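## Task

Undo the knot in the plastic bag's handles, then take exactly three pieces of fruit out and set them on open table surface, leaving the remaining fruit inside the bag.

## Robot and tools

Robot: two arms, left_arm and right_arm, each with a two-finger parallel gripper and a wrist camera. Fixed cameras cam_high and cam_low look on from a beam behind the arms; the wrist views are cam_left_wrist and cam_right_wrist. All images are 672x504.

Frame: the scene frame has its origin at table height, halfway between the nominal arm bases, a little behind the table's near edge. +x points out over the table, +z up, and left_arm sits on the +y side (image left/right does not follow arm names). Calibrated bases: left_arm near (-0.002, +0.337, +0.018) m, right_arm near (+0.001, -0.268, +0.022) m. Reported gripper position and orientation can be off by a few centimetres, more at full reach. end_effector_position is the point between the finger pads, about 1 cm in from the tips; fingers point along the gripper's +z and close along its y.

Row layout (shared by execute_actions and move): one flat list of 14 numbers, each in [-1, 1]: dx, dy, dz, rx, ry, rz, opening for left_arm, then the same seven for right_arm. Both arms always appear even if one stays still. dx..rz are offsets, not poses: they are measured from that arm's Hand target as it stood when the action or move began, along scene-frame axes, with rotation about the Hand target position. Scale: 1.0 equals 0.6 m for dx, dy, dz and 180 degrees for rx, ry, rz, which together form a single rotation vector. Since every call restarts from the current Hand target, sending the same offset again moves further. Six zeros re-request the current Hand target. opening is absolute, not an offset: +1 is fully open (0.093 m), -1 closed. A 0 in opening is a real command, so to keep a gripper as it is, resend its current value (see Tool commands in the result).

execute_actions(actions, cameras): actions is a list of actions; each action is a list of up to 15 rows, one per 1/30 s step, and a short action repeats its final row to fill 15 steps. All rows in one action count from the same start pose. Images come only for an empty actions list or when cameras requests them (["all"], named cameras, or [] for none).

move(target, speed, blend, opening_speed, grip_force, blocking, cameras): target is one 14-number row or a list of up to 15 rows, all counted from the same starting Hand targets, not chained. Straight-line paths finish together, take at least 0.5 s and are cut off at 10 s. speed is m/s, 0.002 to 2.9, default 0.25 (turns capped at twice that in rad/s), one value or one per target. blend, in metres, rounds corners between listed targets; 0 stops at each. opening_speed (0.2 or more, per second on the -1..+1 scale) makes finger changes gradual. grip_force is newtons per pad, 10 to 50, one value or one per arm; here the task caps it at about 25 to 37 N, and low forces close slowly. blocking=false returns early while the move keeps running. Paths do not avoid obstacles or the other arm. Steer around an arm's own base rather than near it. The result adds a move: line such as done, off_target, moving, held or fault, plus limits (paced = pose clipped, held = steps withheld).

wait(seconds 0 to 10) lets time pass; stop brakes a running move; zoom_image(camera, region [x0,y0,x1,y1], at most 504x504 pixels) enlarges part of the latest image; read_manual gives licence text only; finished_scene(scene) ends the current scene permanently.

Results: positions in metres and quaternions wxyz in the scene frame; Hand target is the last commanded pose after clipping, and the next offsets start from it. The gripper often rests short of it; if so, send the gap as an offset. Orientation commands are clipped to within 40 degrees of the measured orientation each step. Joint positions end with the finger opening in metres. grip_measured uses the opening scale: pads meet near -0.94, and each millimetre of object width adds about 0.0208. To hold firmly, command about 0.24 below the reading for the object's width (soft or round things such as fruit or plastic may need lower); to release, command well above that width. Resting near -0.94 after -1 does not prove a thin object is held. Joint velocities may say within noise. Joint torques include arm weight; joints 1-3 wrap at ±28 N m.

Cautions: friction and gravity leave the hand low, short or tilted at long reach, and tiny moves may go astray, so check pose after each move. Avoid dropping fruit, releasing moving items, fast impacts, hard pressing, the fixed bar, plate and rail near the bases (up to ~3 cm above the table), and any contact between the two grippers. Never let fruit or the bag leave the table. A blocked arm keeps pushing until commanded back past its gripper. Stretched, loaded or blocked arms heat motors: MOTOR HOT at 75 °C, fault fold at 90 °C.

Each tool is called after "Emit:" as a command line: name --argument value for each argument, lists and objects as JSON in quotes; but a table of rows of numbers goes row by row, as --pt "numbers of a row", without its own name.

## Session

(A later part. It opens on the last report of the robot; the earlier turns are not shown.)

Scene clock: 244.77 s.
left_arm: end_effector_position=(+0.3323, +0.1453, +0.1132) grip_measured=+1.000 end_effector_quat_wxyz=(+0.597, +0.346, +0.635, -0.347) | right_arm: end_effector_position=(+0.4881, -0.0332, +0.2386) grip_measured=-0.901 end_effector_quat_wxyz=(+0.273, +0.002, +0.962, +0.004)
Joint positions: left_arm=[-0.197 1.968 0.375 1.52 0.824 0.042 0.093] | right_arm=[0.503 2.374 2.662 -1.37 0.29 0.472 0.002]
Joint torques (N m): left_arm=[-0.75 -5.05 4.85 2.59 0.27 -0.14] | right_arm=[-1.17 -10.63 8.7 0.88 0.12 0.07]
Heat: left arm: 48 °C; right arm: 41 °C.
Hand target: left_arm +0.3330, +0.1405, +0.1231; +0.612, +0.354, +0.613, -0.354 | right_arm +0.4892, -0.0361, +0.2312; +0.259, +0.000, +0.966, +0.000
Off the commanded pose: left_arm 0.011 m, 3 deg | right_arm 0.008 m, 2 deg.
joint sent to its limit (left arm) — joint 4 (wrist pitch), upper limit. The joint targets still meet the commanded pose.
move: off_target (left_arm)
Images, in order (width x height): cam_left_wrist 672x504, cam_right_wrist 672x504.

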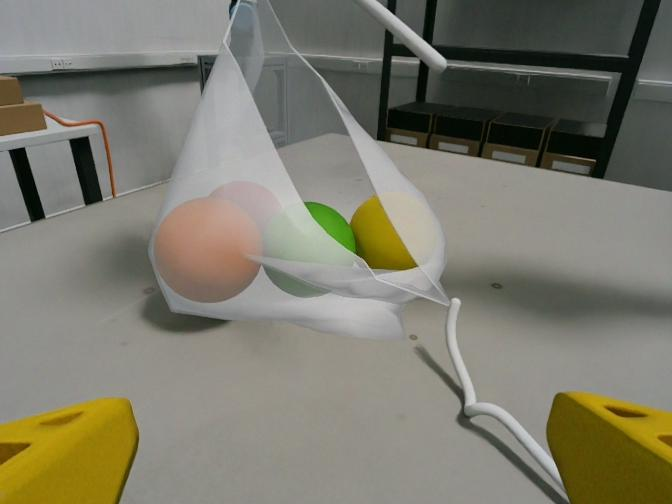

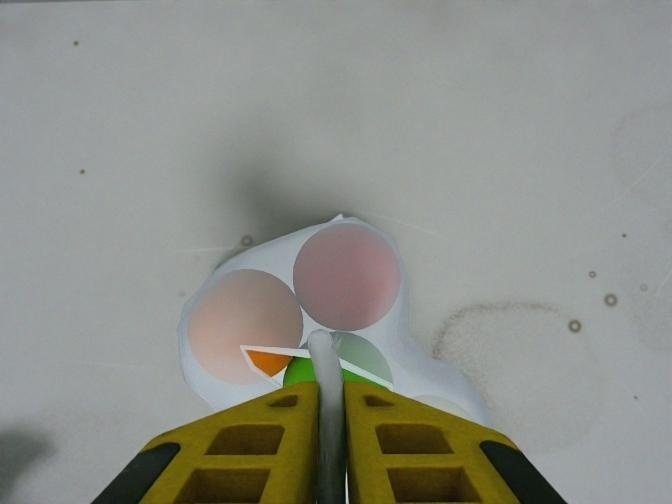

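Emit:
move --target '[0,0,0,0,0,0,1, 0.1,0,-0.15,0,-0.06,0,-1]' --speed 0.12 --cameras '["all"]'

Scene clock: 276.07 s.
left_arm: end_effector_position=(+0.3323, +0.1453, +0.1133) grip_measured=+1.000 end_effector_quat_wxyz=(+0.597, +0.346, +0.635, -0.347) | right_arm: end_effector_position=(+0.5430, -0.0336, +0.1111) grip_measured=-0.901 end_effector_quat_wxyz=(+0.316, -0.006, +0.949, -0.010)
Joint positions: left_arm=[-0.197 1.968 0.375 1.52 0.824 0.042 0.093] | right_arm=[0.46 2.366 2.072 -0.7 0.327 0.387 0.002]
Joint torques (N m): left_arm=[-0.77 -5.01 4.83 2.59 0.29 -0.13] | right_arm=[-0.79 -18.14 6.11 1.48 0.36 0.03]
Motor temperatures (°C): left_arm=[23 30 33 49 21 24 22] | right_arm=[25 48 39 29 24 27 25]
Heat: left arm: 49 °C; right arm: 48 °C.
Hand target: left_arm +0.3330, +0.1405, +0.1232; +0.612, +0.354, +0.612, -0.354 | right_arm +0.5493, -0.0360, +0.1411; +0.349, +0.000, +0.937, +0.000
Off the commanded pose: left_arm 0.011 m, 3 deg | right_arm 0.031 m, 4 deg.
joint sent to its limit (left arm) — joint 4 (wrist pitch), upper limit. The joint targets still meet the commanded pose.
move: off_target (left_arm, right_arm)

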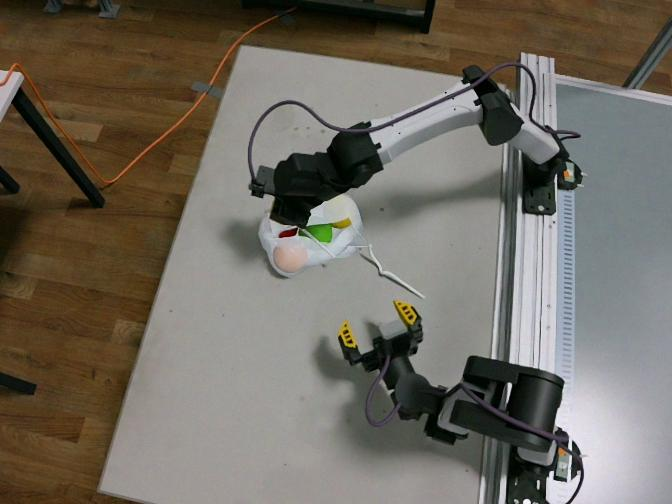

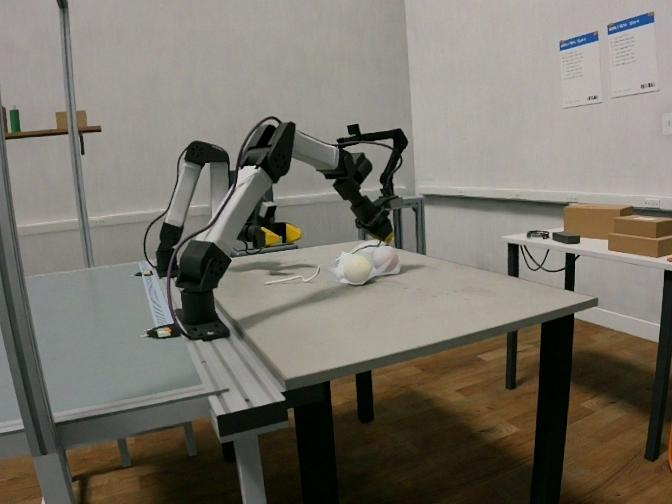

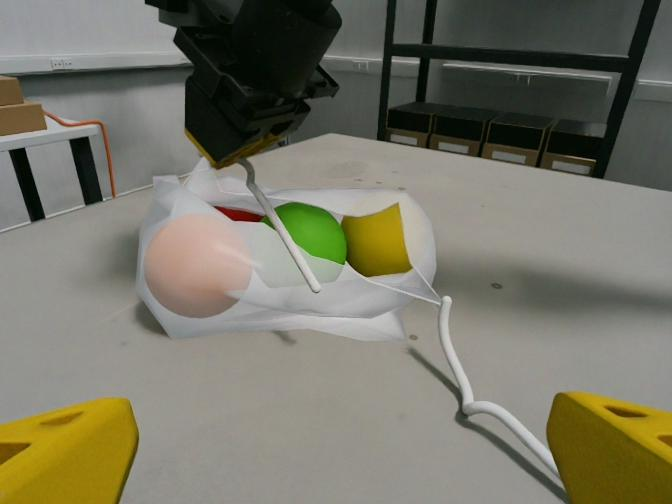

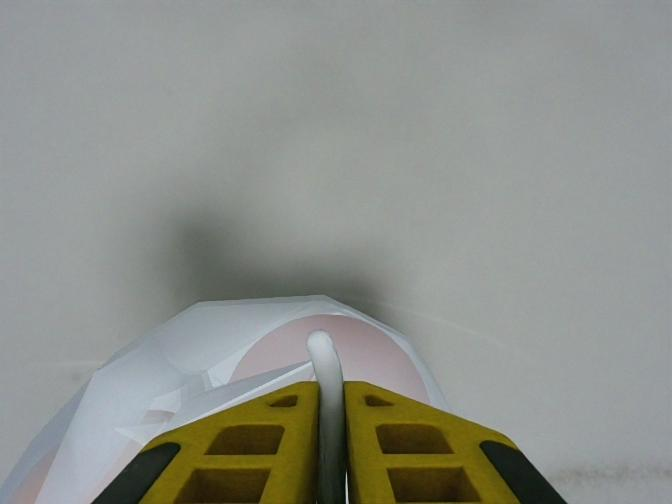

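Emit:
zoom_image --camera "cam_high" --region '[240, 170, 440, 310]'

Emit:
zoom_image --camera "cam_left_wrist" --region '[120, 130, 480, 370]'

Scaled by 2.520 from the camera's 672x504 image, which has a finer 960x720 frame.

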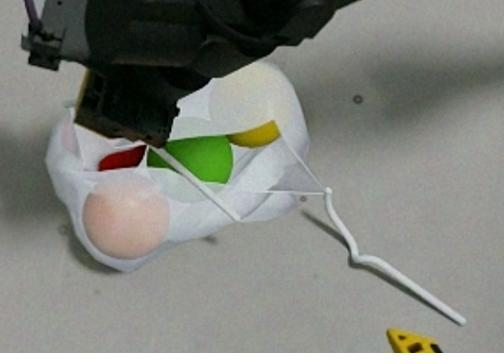

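Scaled by 1.400 from the camera's 672x504 image, which has a finer 960x720 frame.

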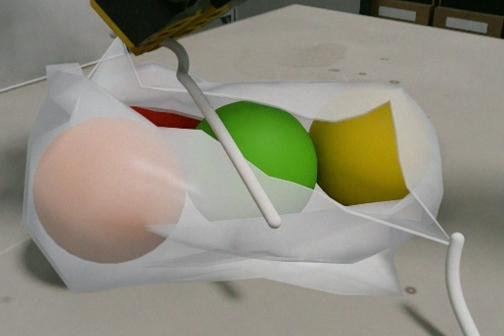

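Emit:
move --target '[0,0,0,0,0,0,1, 0.085,0,-0.075,0,-0.06,0,-1]' --speed 0.12 --cameras '["all"]'

Emit:
zoom_image --camera "cam_left_wrist" --region '[100, 130, 480, 370]'

Emit:
zoom_image --camera "cam_high" --region '[220, 170, 440, 310]'

Scene clock: 308.97 s.
left_arm: end_effector_position=(+0.3323, +0.1453, +0.1133) grip_measured=+1.000 end_effector_quat_wxyz=(+0.597, +0.346, +0.635, -0.347) | right_arm: end_effector_position=(+0.5959, -0.0343, +0.1106) grip_measured=-0.901 end_effector_quat_wxyz=(+0.433, +0.000, +0.901, +0.005)
Joint positions: left_arm=[-0.197 1.968 0.375 1.52 0.824 0.042 0.093] | right_arm=[0.429 2.404 1.968 -0.288 0.369 0.296 0.002]
Joint torques (N m): left_arm=[-0.79 -5.07 4.9 2.59 0.28 -0.12] | right_arm=[-0.72 -12.16 6.26 1.95 0.29 0.03]
Motor temperatures (°C): left_arm=[23 30 32 50 21 24 22] | right_arm=[25 60 38 31 25 27 25]
Heat: left arm: 50 °C; right arm: 60 °C.
Hand target: left_arm +0.3330, +0.1405, +0.1232; +0.612, +0.354, +0.612, -0.354 | right_arm +0.6002, -0.0360, +0.0960; +0.436, +0.000, +0.900, +0.000
Off the commanded pose: left_arm 0.011 m, 3 deg | right_arm 0.015 m, 1 deg.
joint sent to its limit (left arm) — joint 4 (wrist pitch), upper limit. The joint targets still meet the commanded pose.
move: off_target (left_arm, right_arm)

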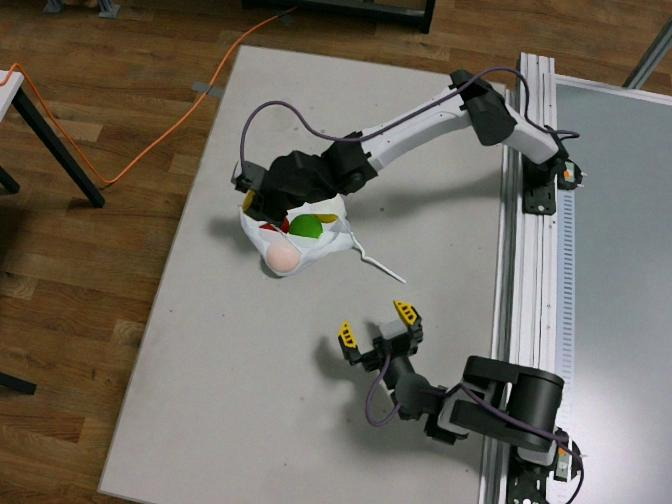

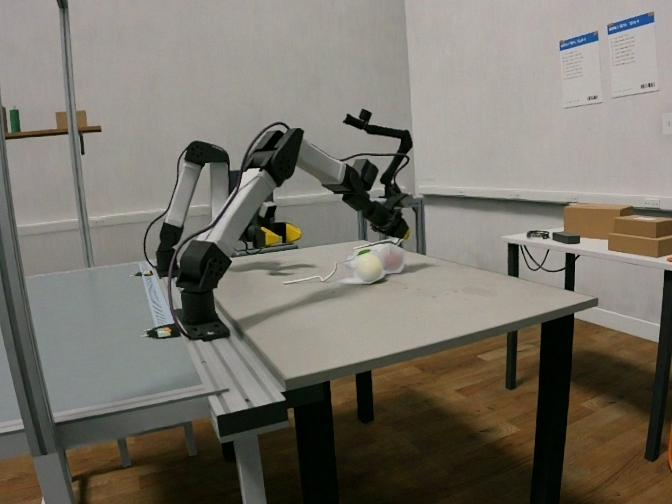

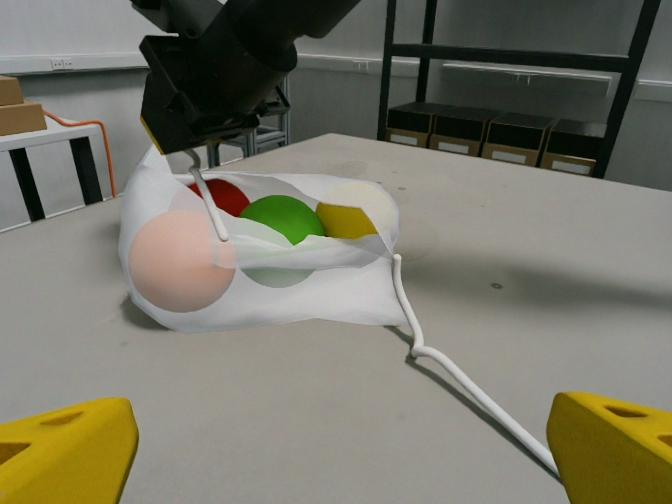

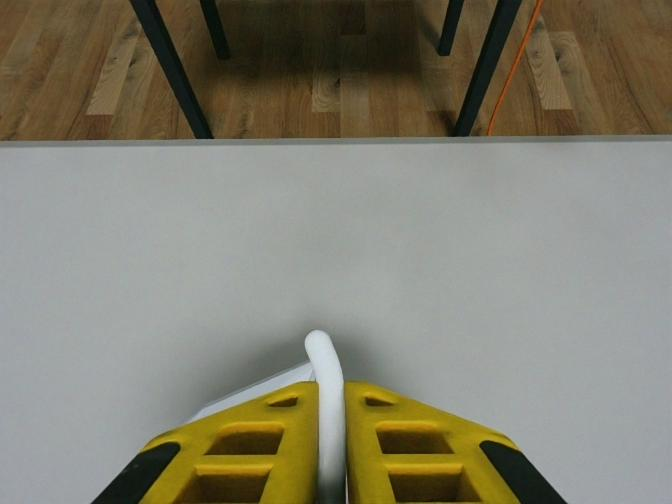

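Scaled by 1.326 from the camera's 672x504 image, which has a finer 960x720 frame.

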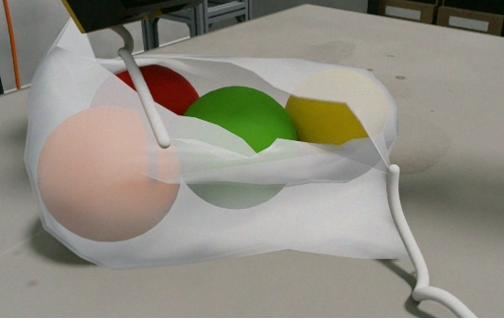

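Scaled by 2.291 from the camera's 672x504 image, which has a finer 960x720 frame.

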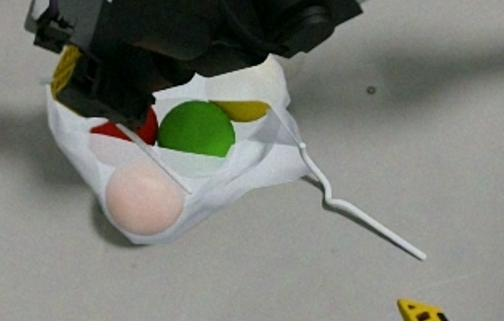

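Emit:
move --pt "0 0 0 0 0 0 1 -0.015 0 -0.11 0 0 0 -1" --pt "0 0 0 0 0 0 1 -0.015 0 -0.11 0 0 0 -0.6" --speed 0.15 --cameras '["cam_left_wrist", "cam_right_wrist", "cam_high"]'

Scene clock: 313.63 s.
left_arm: end_effector_position=(+0.3323, +0.1453, +0.1134) grip_measured=+1.000 end_effector_quat_wxyz=(+0.597, +0.346, +0.635, -0.347) | right_arm: end_effector_position=(+0.6048, -0.0322, +0.0856) grip_measured=-0.603 end_effector_quat_wxyz=(+0.485, +0.018, +0.874, +0.023)
Joint positions: left_arm=[-0.197 1.968 0.375 1.52 0.824 0.042 0.093] | right_arm=[0.429 2.43 1.815 0.017 0.387 0.296 0.016]
Joint torques (N m): left_arm=[-0.76 -5.15 4.75 2.58 0.28 -0.12] | right_arm=[-0.21 -9.78 5.04 1.25 0.12 0.1]
Motor temperatures (°C): left_arm=[23 30 32 51 21 24 22] | right_arm=[25 60 37 32 25 27 25]
Heat: left arm: 51 °C; right arm: 60 °C.
Hand target: left_arm +0.3330, +0.1405, +0.1232; +0.612, +0.354, +0.612, -0.354 | right_arm +0.5912, -0.0360, +0.0300; +0.436, +0.000, +0.900, +0.000
Off the commanded pose: left_arm 0.011 m, 3 deg | right_arm 0.057 m, 7 deg.
joint sent to its limit (left arm) — joint 4 (wrist pitch), upper limit. The joint targets still meet the commanded pose.
move: off_target (left_arm, right_arm); target 2's new opening was sent with right_arm's hand 0.058 m and 7 deg from that target
Images, in order (width x height): cam_high 672x504, cam_left_wrist 672x504, cam_right_wrist 672x504.

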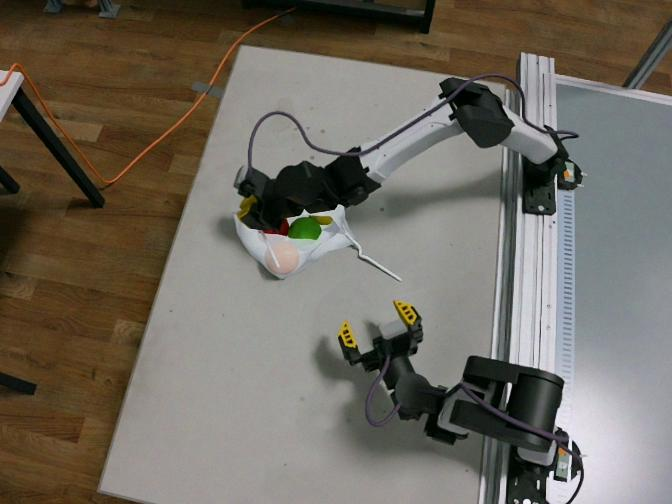

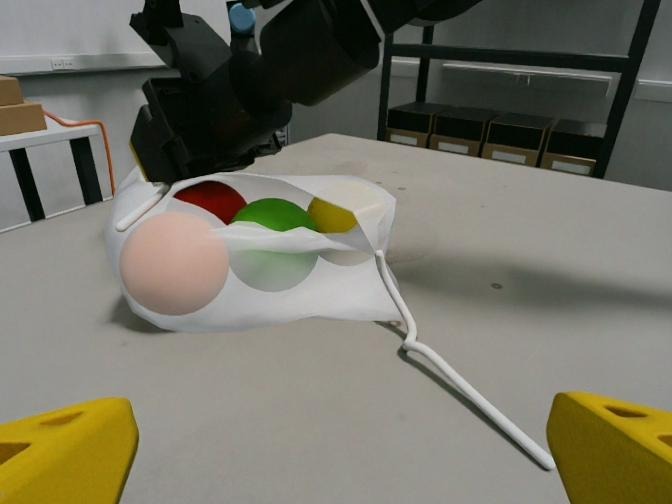

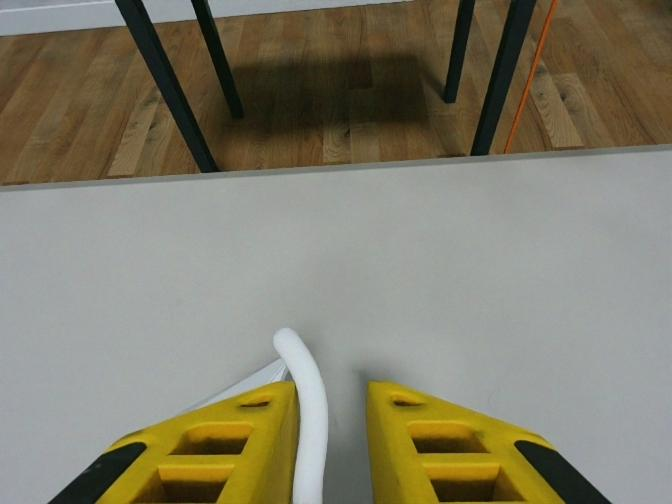

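Emit:
move --pt "0 0 0 0 0 0 1 0.015 0 0.2 0 0 0 -0.3" --pt "0 0 0 0 0 0 1 -0.3 -0.25 0.42 0 0.1 0 -0.3" --speed 0.2 --blend '[0.03,0]' --cameras '["cam_left_wrist", "cam_right_wrist", "cam_high"]'

Emit:
zoom_image --camera "cam_left_wrist" --region '[80, 140, 460, 370]'

Emit:
zoom_image --camera "cam_high" --region '[220, 180, 420, 300]'

Scene clock: 321.60 s.
left_arm: end_effector_position=(+0.3323, +0.1453, +0.1134) grip_measured=+1.000 end_effector_quat_wxyz=(+0.597, +0.346, +0.635, -0.347) | right_arm: end_effector_position=(+0.4188, -0.1841, +0.2701) grip_measured=-0.303 end_effector_quat_wxyz=(+0.287, +0.004, +0.958, -0.006)
Joint positions: left_arm=[-0.197 1.968 0.375 1.52 0.824 0.042 0.093] | right_arm=[0.241 1.706 1.777 -1.078 0.186 0.232 0.031]
Joint torques (N m): left_arm=[-0.77 -5.09 4.81 2.57 0.28 -0.15] | right_arm=[-0.72 -10.18 8.38 0.95 -0.02 0.06]
Motor temperatures (°C): left_arm=[23 30 32 51 21 24 22] | right_arm=[25 60 37 31 25 27 25]
Heat: left arm: 51 °C; right arm: 60 °C.
Hand target: left_arm +0.3330, +0.1405, +0.1232; +0.612, +0.354, +0.612, -0.354 | right_arm +0.4112, -0.1860, +0.2822; +0.290, +0.000, +0.957, +0.000
Off the commanded pose: left_arm 0.011 m, 3 deg | right_arm 0.014 m, 1 deg.
joint sent to its limit (left arm) — joint 4 (wrist pitch), upper limit. The joint targets still meet the commanded pose.
move: off_target (left_arm, right_arm)
Images, in order (width x height): cam_high 672x504, cam_left_wrist 672x504, cam_right_wrist 672x504.

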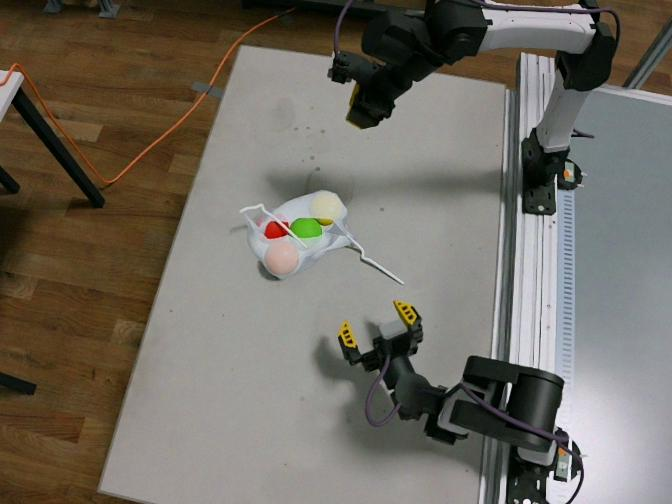

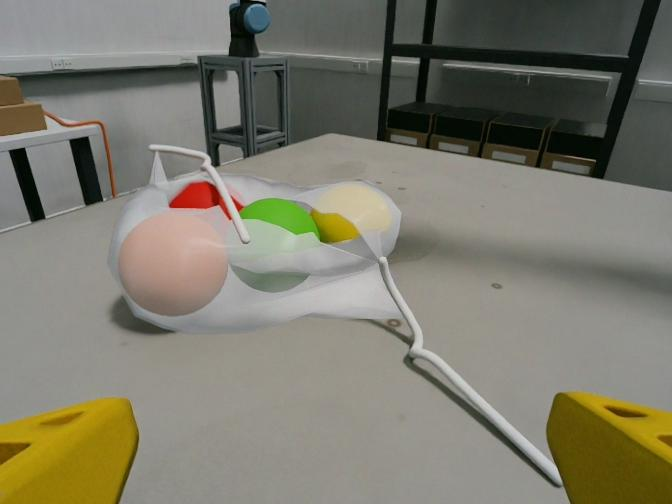

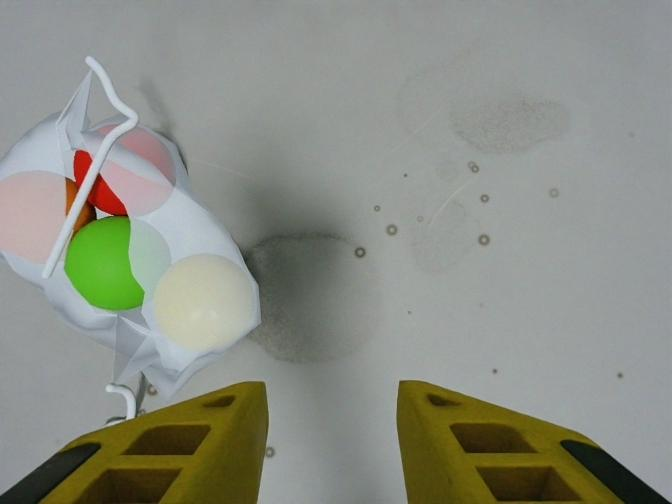

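Scaled by 1.326 from the camera's 672x504 image, which has a finer 960x720 frame.

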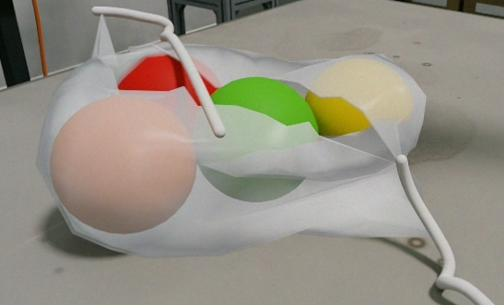

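Scaled by 2.520 from the camera's 672x504 image, which has a finer 960x720 frame.

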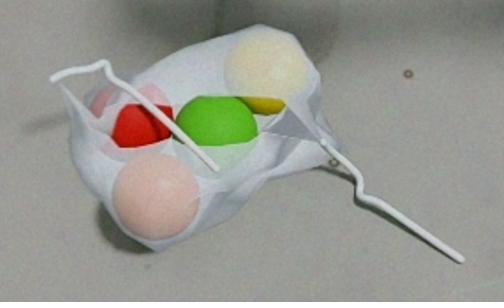

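Emit:
move --target '[0,0,0,0,0,0,1, 0.0733,0.2517,-0.17,0,0.02,0,-0.3]' --speed 0.25 --cameras '["cam_left_wrist", "cam_right_wrist"]'

Emit:
zoom_image --camera "cam_right_wrist" --region '[160, 60, 520, 400]'

Scene clock: 361.03 s.
left_arm: end_effector_position=(+0.3323, +0.1453, +0.1134) grip_measured=+1.000 end_effector_quat_wxyz=(+0.597, +0.346, +0.635, -0.347) | right_arm: end_effector_position=(+0.4469, -0.0406, +0.1768) grip_measured=-0.303 end_effector_quat_wxyz=(+0.247, -0.006, +0.969, -0.004)
Joint positions: left_arm=[-0.197 1.968 0.375 1.52 0.824 0.042 0.093] | right_arm=[0.53 2.086 1.947 -1.006 0.287 0.493 0.031]
Joint torques (N m): left_arm=[-0.72 -5.11 4.9 2.58 0.28 -0.11] | right_arm=[0.02 -9.74 9.59 1.1 0.33 0.19]
Motor temperatures (°C): left_arm=[23 30 32 52 21 24 22] | right_arm=[25 52 38 30 24 27 24]
Heat: left arm: 52 °C; right arm: 52 °C.
Hand target: left_arm +0.3330, +0.1405, +0.1232; +0.612, +0.354, +0.612, -0.354 | right_arm +0.4551, -0.0350, +0.1800; +0.259, +0.000, +0.966, +0.000
Off the commanded pose: left_arm 0.011 m, 3 deg | right_arm 0.011 m, 2 deg.
joint sent to its limit (left arm) — joint 4 (wrist pitch), upper limit. The joint targets still meet the commanded pose.
move: off_target (left_arm, right_arm)
Images, in order (width x height): cam_left_wrist 672x504, cam_right_wrist 672x504.

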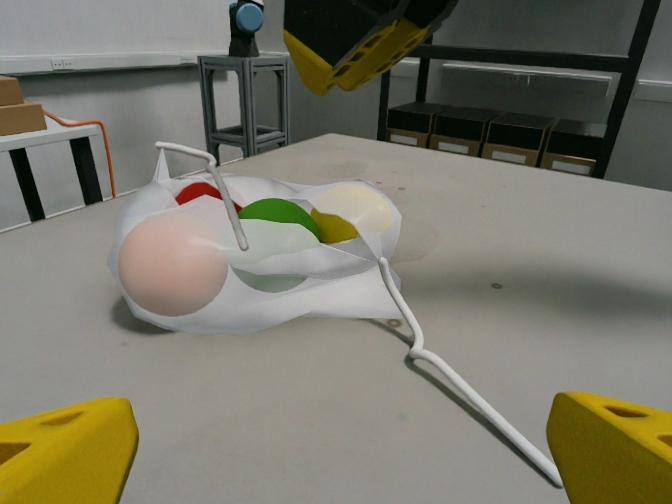

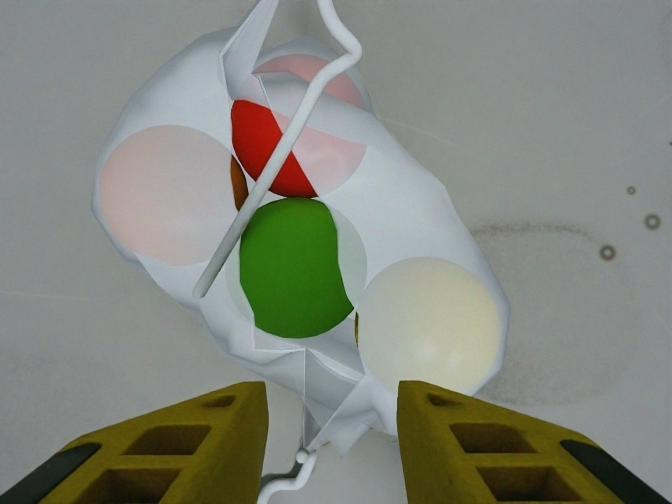

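Scaled by 1.400 from the camera's 672x504 image, which has a finer 960x720 frame.

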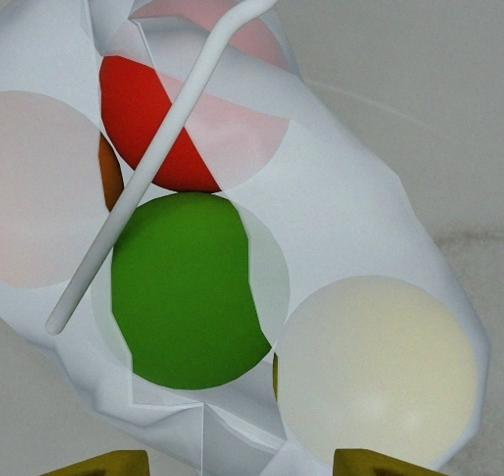

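Emit:
zoom_image --camera "cam_right_wrist" --region '[200, 0, 420, 220]'

Emit:
zoom_image --camera "cam_right_wrist" --region '[200, 180, 420, 380]'

Scaled by 2.291 from the camera's 672x504 image, which has a finer 960x720 frame.

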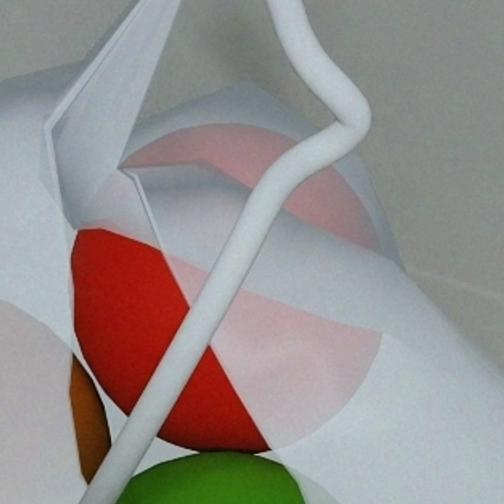

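Scaled by 2.291 from the camera's 672x504 image, which has a finer 960x720 frame.

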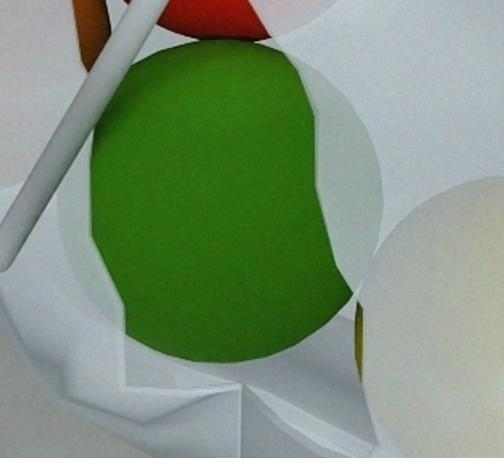

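Emit:
move --target '[0,0,0,0,0,0,1, 0.0998,-0.0667,-0.0917,-0.0218,0.0815,0.1656,-0.1]' --speed 0.2 --cameras '["cam_left_wrist", "cam_right_wrist"]'

Scene clock: 517.77 s.
left_arm: end_effector_position=(+0.3323, +0.1453, +0.1134) grip_measured=+1.000 end_effector_quat_wxyz=(+0.597, +0.346, +0.635, -0.347) | right_arm: end_effector_position=(+0.5171, -0.0762, +0.1333) grip_measured=-0.103 end_effector_quat_wxyz=(+0.143, -0.251, +0.957, +0.030)
Joint positions: left_arm=[-0.197 1.968 0.375 1.521 0.824 0.042 0.093] | right_arm=[0.314 2.605 2.753 -1.427 -0.009 -0.157 0.04]
Joint torques (N m): left_arm=[-0.7 -5.11 4.83 2.58 0.29 -0.11] | right_arm=[-0.46 -11.66 8.83 0.54 -0.09 0.03]
Motor temperatures (°C): left_arm=[23 30 32 56 21 24 22] | right_arm=[24 49 43 29 25 26 24]
Heat: left arm: 56 °C; right arm: 49 °C.
Hand target: left_arm +0.3330, +0.1405, +0.1232; +0.612, +0.354, +0.612, -0.354 | right_arm +0.5150, -0.0750, +0.1248; +0.127, -0.257, +0.958, +0.034
Off the commanded pose: left_arm 0.011 m, 3 deg | right_arm 0.009 m, 2 deg.
joint sent to its limit (left arm) — joint 4 (wrist pitch), upper limit. The joint targets still meet the commanded pose.
move: off_target (left_arm)
Images, in order (width x height): cam_left_wrist 672x504, cam_right_wrist 672x504.

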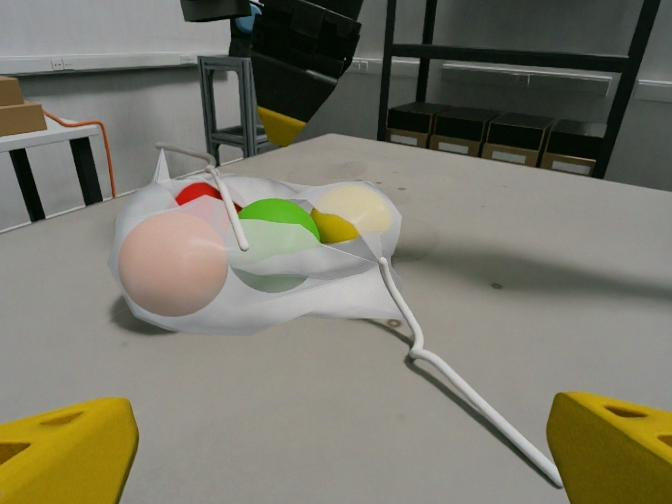

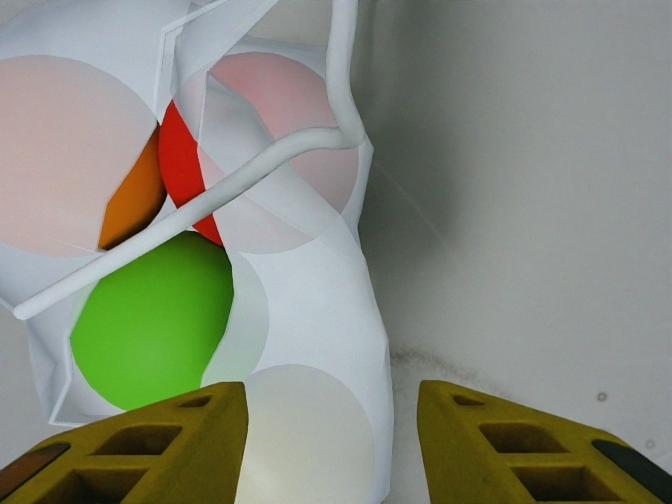

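Emit:
move --target '[0,0,0,0,0,0,1, 0,0,-0.1413,0,0,0,-0.1]' --speed 0.12 --cameras '["cam_left_wrist", "cam_right_wrist"]'

Scene clock: 528.17 s.
left_arm: end_effector_position=(+0.3323, +0.1453, +0.1134) grip_measured=+1.000 end_effector_quat_wxyz=(+0.597, +0.346, +0.635, -0.347) | right_arm: end_effector_position=(+0.5105, -0.0747, +0.0322) grip_measured=-0.102 end_effector_quat_wxyz=(+0.108, -0.252, +0.961, +0.036)
Joint positions: left_arm=[-0.197 1.968 0.375 1.521 0.824 0.042 0.093] | right_arm=[0.311 2.548 2.252 -1.051 -0.028 -0.159 0.04]
Joint torques (N m): left_arm=[-0.75 -5.15 4.81 2.56 0.28 -0.13] | right_arm=[-0.53 -16.53 4.45 0.95 0.06 0.01]
Motor temperatures (°C): left_arm=[23 30 32 56 21 24 22] | right_arm=[24 54 42 29 25 26 24]
Heat: left arm: 56 °C; right arm: 54 °C.
Hand target: left_arm +0.3330, +0.1405, +0.1232; +0.612, +0.354, +0.612, -0.354 | right_arm +0.5151, -0.0751, +0.0402; +0.127, -0.257, +0.958, +0.034
Off the commanded pose: left_arm 0.011 m, 3 deg | right_arm 0.009 m, 2 deg.
joint sent to its limit (left arm) — joint 4 (wrist pitch), upper limit. The joint targets still meet the commanded pose.
move: off_target (left_arm)
Images, in order (width x height): cam_left_wrist 672x504, cam_right_wrist 672x504.

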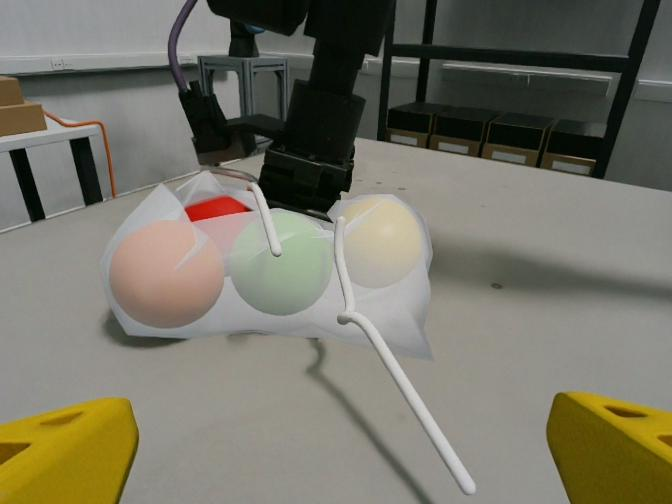

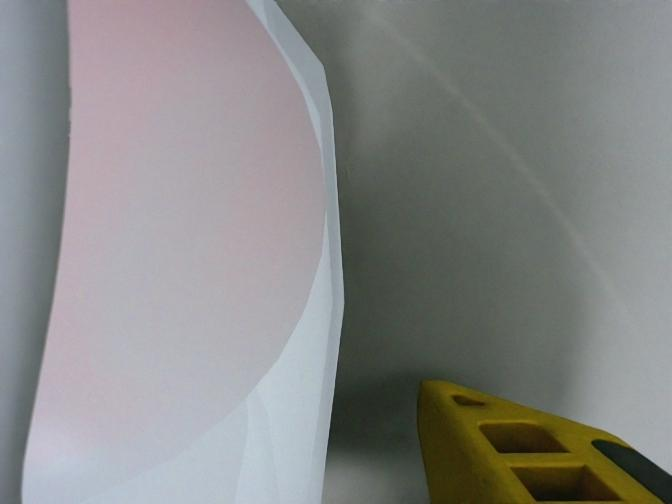

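Emit:
move --target '[0,0,0,0,0,0,1, 0,0,0,0,0,0,-1]' --speed 0.1 --opening_speed 1.0 --cameras '["cam_left_wrist", "cam_right_wrist", "cam_high"]'

Emit:
zoom_image --camera "cam_left_wrist" --region '[80, 140, 460, 400]'

Scene clock: 541.80 s.
left_arm: end_effector_position=(+0.3323, +0.1453, +0.1135) grip_measured=+1.000 end_effector_quat_wxyz=(+0.597, +0.346, +0.635, -0.347) | right_arm: end_effector_position=(+0.5136, -0.0728, +0.0323) grip_measured=-0.941 end_effector_quat_wxyz=(+0.116, -0.252, +0.960, +0.038)
Joint positions: left_arm=[-0.197 1.968 0.375 1.521 0.824 0.042 0.093] | right_arm=[0.311 2.548 2.249 -1.033 -0.032 -0.159 0]
Joint torques (N m): left_arm=[-0.76 -5.08 4.83 2.56 0.27 -0.12] | right_arm=[-0.44 -16.59 4.72 0.83 0.09 0.03]
Motor temperatures (°C): left_arm=[23 29 32 56 21 24 22] | right_arm=[24 64 41 29 24 26 24]
Heat: left arm: 56 °C; right arm: 64 °C.
Hand target: left_arm +0.3330, +0.1405, +0.1232; +0.612, +0.354, +0.612, -0.354 | right_arm +0.5151, -0.0751, +0.0402; +0.127, -0.257, +0.958, +0.034
Off the commanded pose: left_arm 0.011 m, 3 deg | right_arm 0.008 m, 1 deg.
joint sent to its limit (left arm) — joint 4 (wrist pitch), upper limit. The joint targets still meet the commanded pose.
move: off_target (left_arm)
Images, in order (width x height): cam_high 672x504, cam_left_wrist 672x504, cam_right_wrist 672x504.

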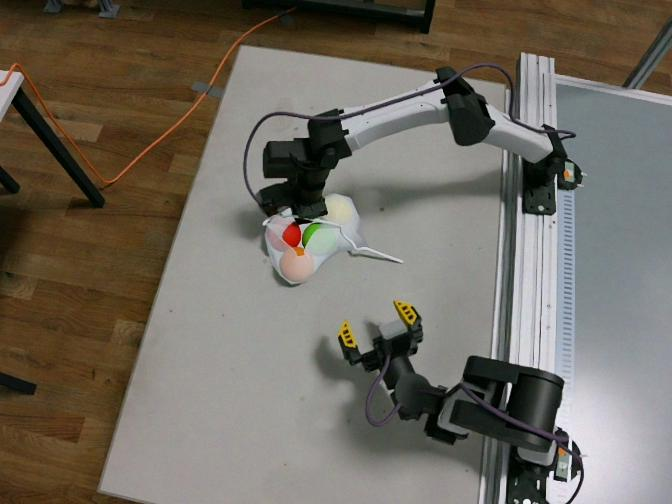

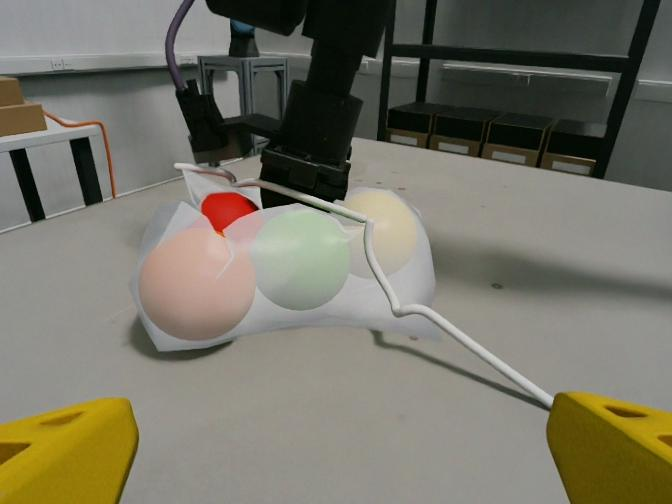

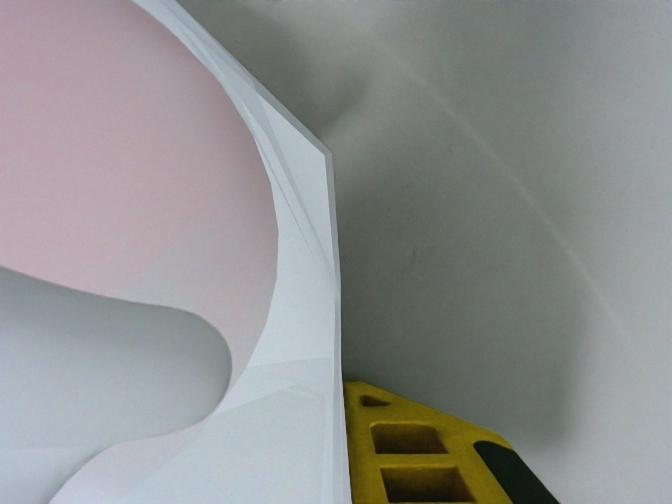

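Scaled by 1.326 from the camera's 672x504 image, which has a finer 960x720 frame.

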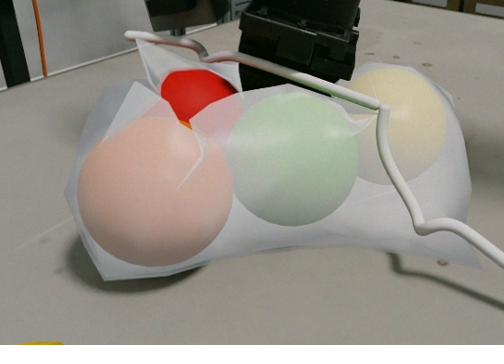

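Emit:
move --target '[0,0,0,0,0,0,1, -0.03,-0.12,0.06,0,0,0,-1]' --speed 0.12 --cameras '["cam_left_wrist", "cam_right_wrist", "cam_high"]'

Emit:
zoom_image --camera "cam_high" --region '[220, 150, 420, 300]'

Emit:
zoom_image --camera "cam_left_wrist" --region '[80, 120, 480, 400]'

Scene clock: 548.90 s.
left_arm: end_effector_position=(+0.3323, +0.1453, +0.1135) grip_measured=+1.000 end_effector_quat_wxyz=(+0.597, +0.346, +0.635, -0.347) | right_arm: end_effector_position=(+0.4964, -0.1482, +0.0549) grip_measured=-0.941 end_effector_quat_wxyz=(+0.105, -0.252, +0.962, +0.030)
Joint positions: left_arm=[-0.197 1.968 0.375 1.521 0.824 0.042 0.093] | right_arm=[0.18 2.36 2.01 -1.009 -0.046 -0.286 0]
Joint torques (N m): left_arm=[-0.69 -5.04 4.82 2.57 0.25 -0.14] | right_arm=[-0.32 -17.46 5.18 0.72 -0.16 0]
Motor temperatures (°C): left_arm=[23 29 32 56 21 24 22] | right_arm=[24 68 40 29 24 26 24]
Heat: left arm: 56 °C; right arm: 68 °C.
Hand target: left_arm +0.3330, +0.1405, +0.1232; +0.612, +0.354, +0.612, -0.354 | right_arm +0.4971, -0.1471, +0.0762; +0.127, -0.257, +0.958, +0.034
Off the commanded pose: left_arm 0.011 m, 3 deg | right_arm 0.021 m, 3 deg.
joint sent to its limit (left arm) — joint 4 (wrist pitch), upper limit. The joint targets still meet the commanded pose.
move: off_target (left_arm, right_arm)
Images, in order (width x height): cam_high 672x504, cam_left_wrist 672x504, cam_right_wrist 672x504.

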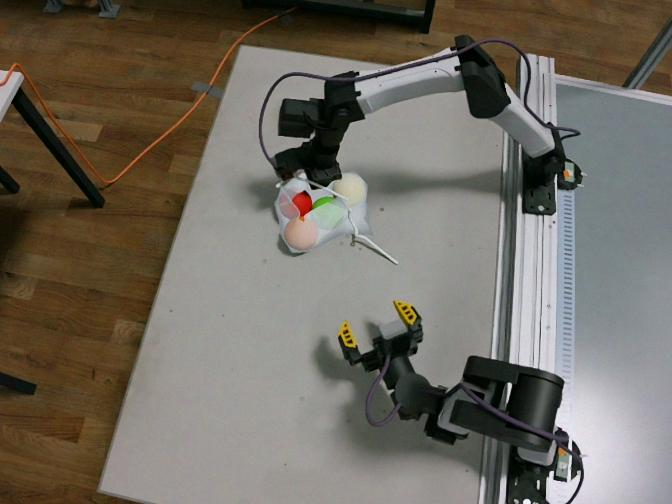

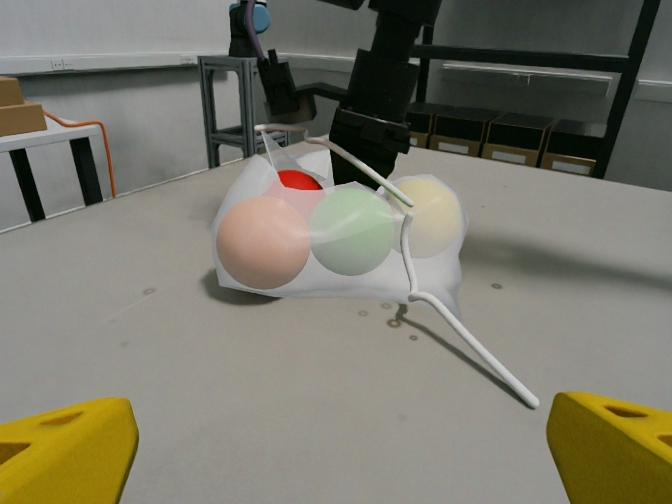

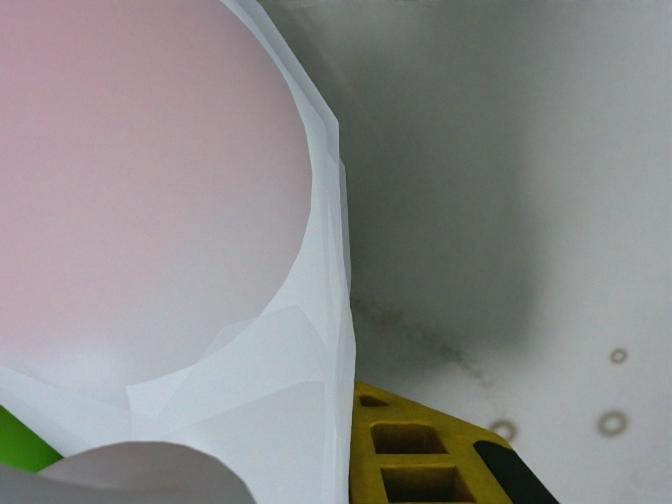

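Scaled by 2.520 from the camera's 672x504 image, which has a finer 960x720 frame.

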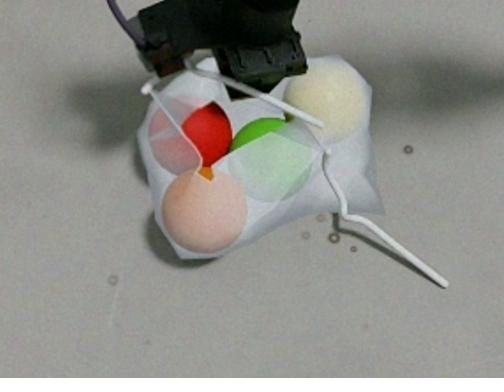

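Scaled by 1.260 from the camera's 672x504 image, which has a finer 960x720 frame.

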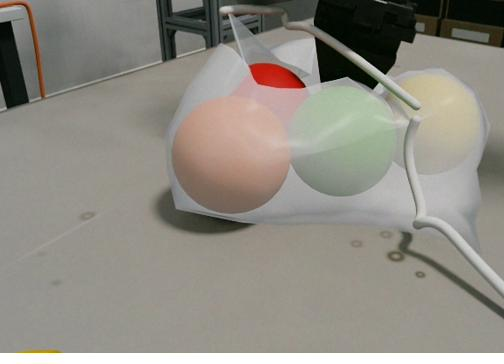

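Emit:
move --target '[0,0,0,0,0,0,1, -0.22,0,0,0,0,0,-1]' --speed 0.12 --cameras '["cam_left_wrist", "cam_right_wrist", "cam_high"]'

Emit:
zoom_image --camera "cam_high" --region '[250, 130, 450, 280]'

Emit:
zoom_image --camera "cam_left_wrist" --region '[100, 120, 560, 400]'

Scene clock: 573.13 s.
left_arm: end_effector_position=(+0.3323, +0.1453, +0.1135) grip_measured=+1.000 end_effector_quat_wxyz=(+0.597, +0.346, +0.635, -0.347) | right_arm: end_effector_position=(+0.3620, -0.1507, +0.0652) grip_measured=-0.941 end_effector_quat_wxyz=(+0.102, -0.257, +0.960, +0.036)
Joint positions: left_arm=[-0.197 1.968 0.375 1.521 0.824 0.042 0.093] | right_arm=[0.254 1.847 1.257 -0.772 -0.042 -0.223 0]
Joint torques (N m): left_arm=[-0.73 -5.11 4.88 2.57 0.28 -0.12] | right_arm=[0.66 -12.07 5.26 0.87 0.02 0.19]
Motor temperatures (°C): left_arm=[23 29 32 57 21 24 22] | right_arm=[24 68 39 28 24 26 25]
Heat: left arm: 57 °C; right arm: 68 °C.
Hand target: left_arm +0.3330, +0.1405, +0.1232; +0.612, +0.354, +0.612, -0.354 | right_arm +0.3651, -0.1471, +0.0762; +0.127, -0.257, +0.958, +0.034
Off the commanded pose: left_arm 0.011 m, 3 deg | right_arm 0.012 m, 3 deg.
joint sent to its limit (left arm) — joint 4 (wrist pitch), upper limit. The joint targets still meet the commanded pose.
move: off_target (left_arm, right_arm)
Images, in order (width x height): cam_high 672x504, cam_left_wrist 672x504, cam_right_wrist 672x504.

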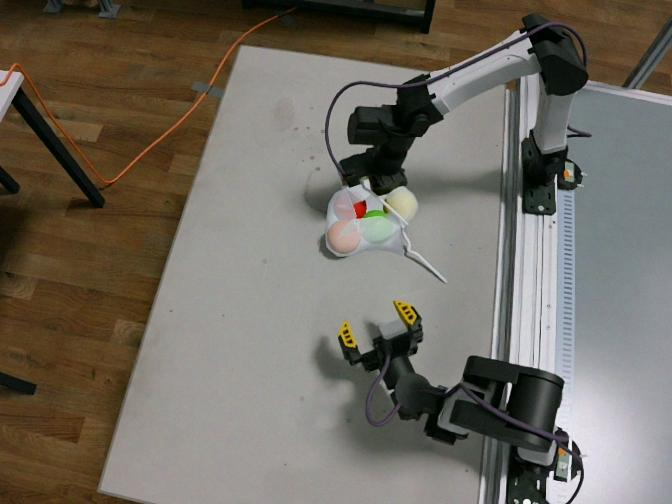

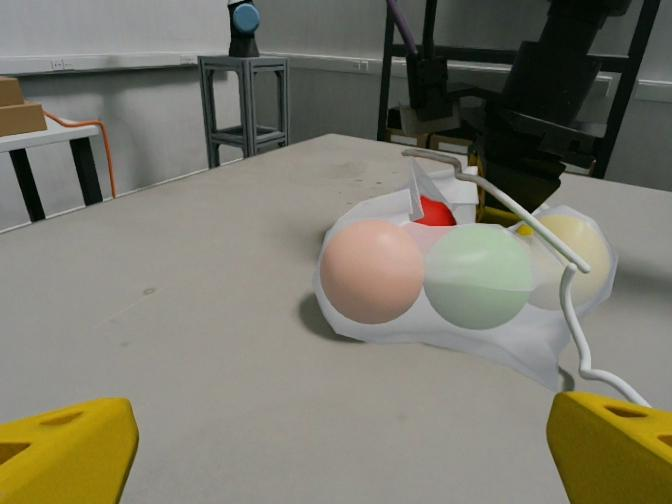

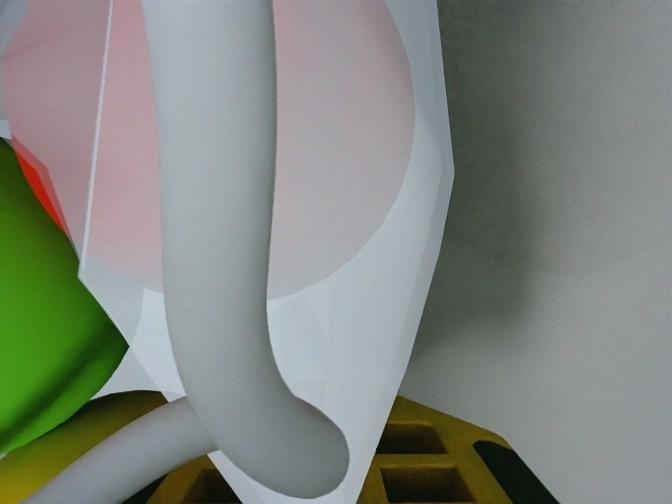

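Scaled by 2.520 from the camera's 672x504 image, which has a finer 960x720 frame.

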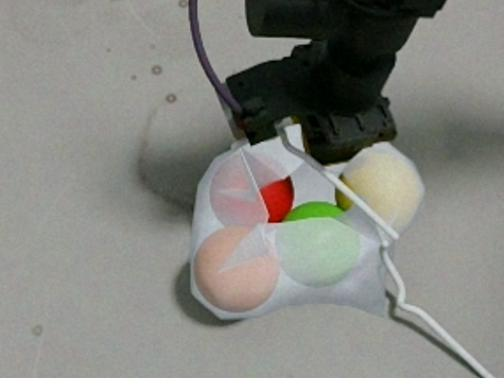

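Scaled by 1.096 from the camera's 672x504 image, which has a finer 960x720 frame.

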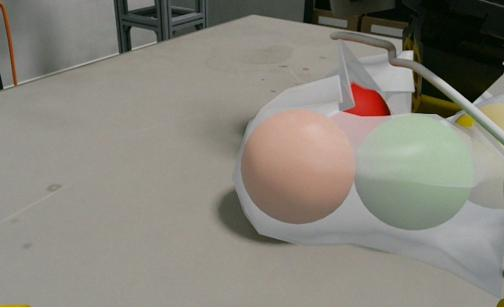

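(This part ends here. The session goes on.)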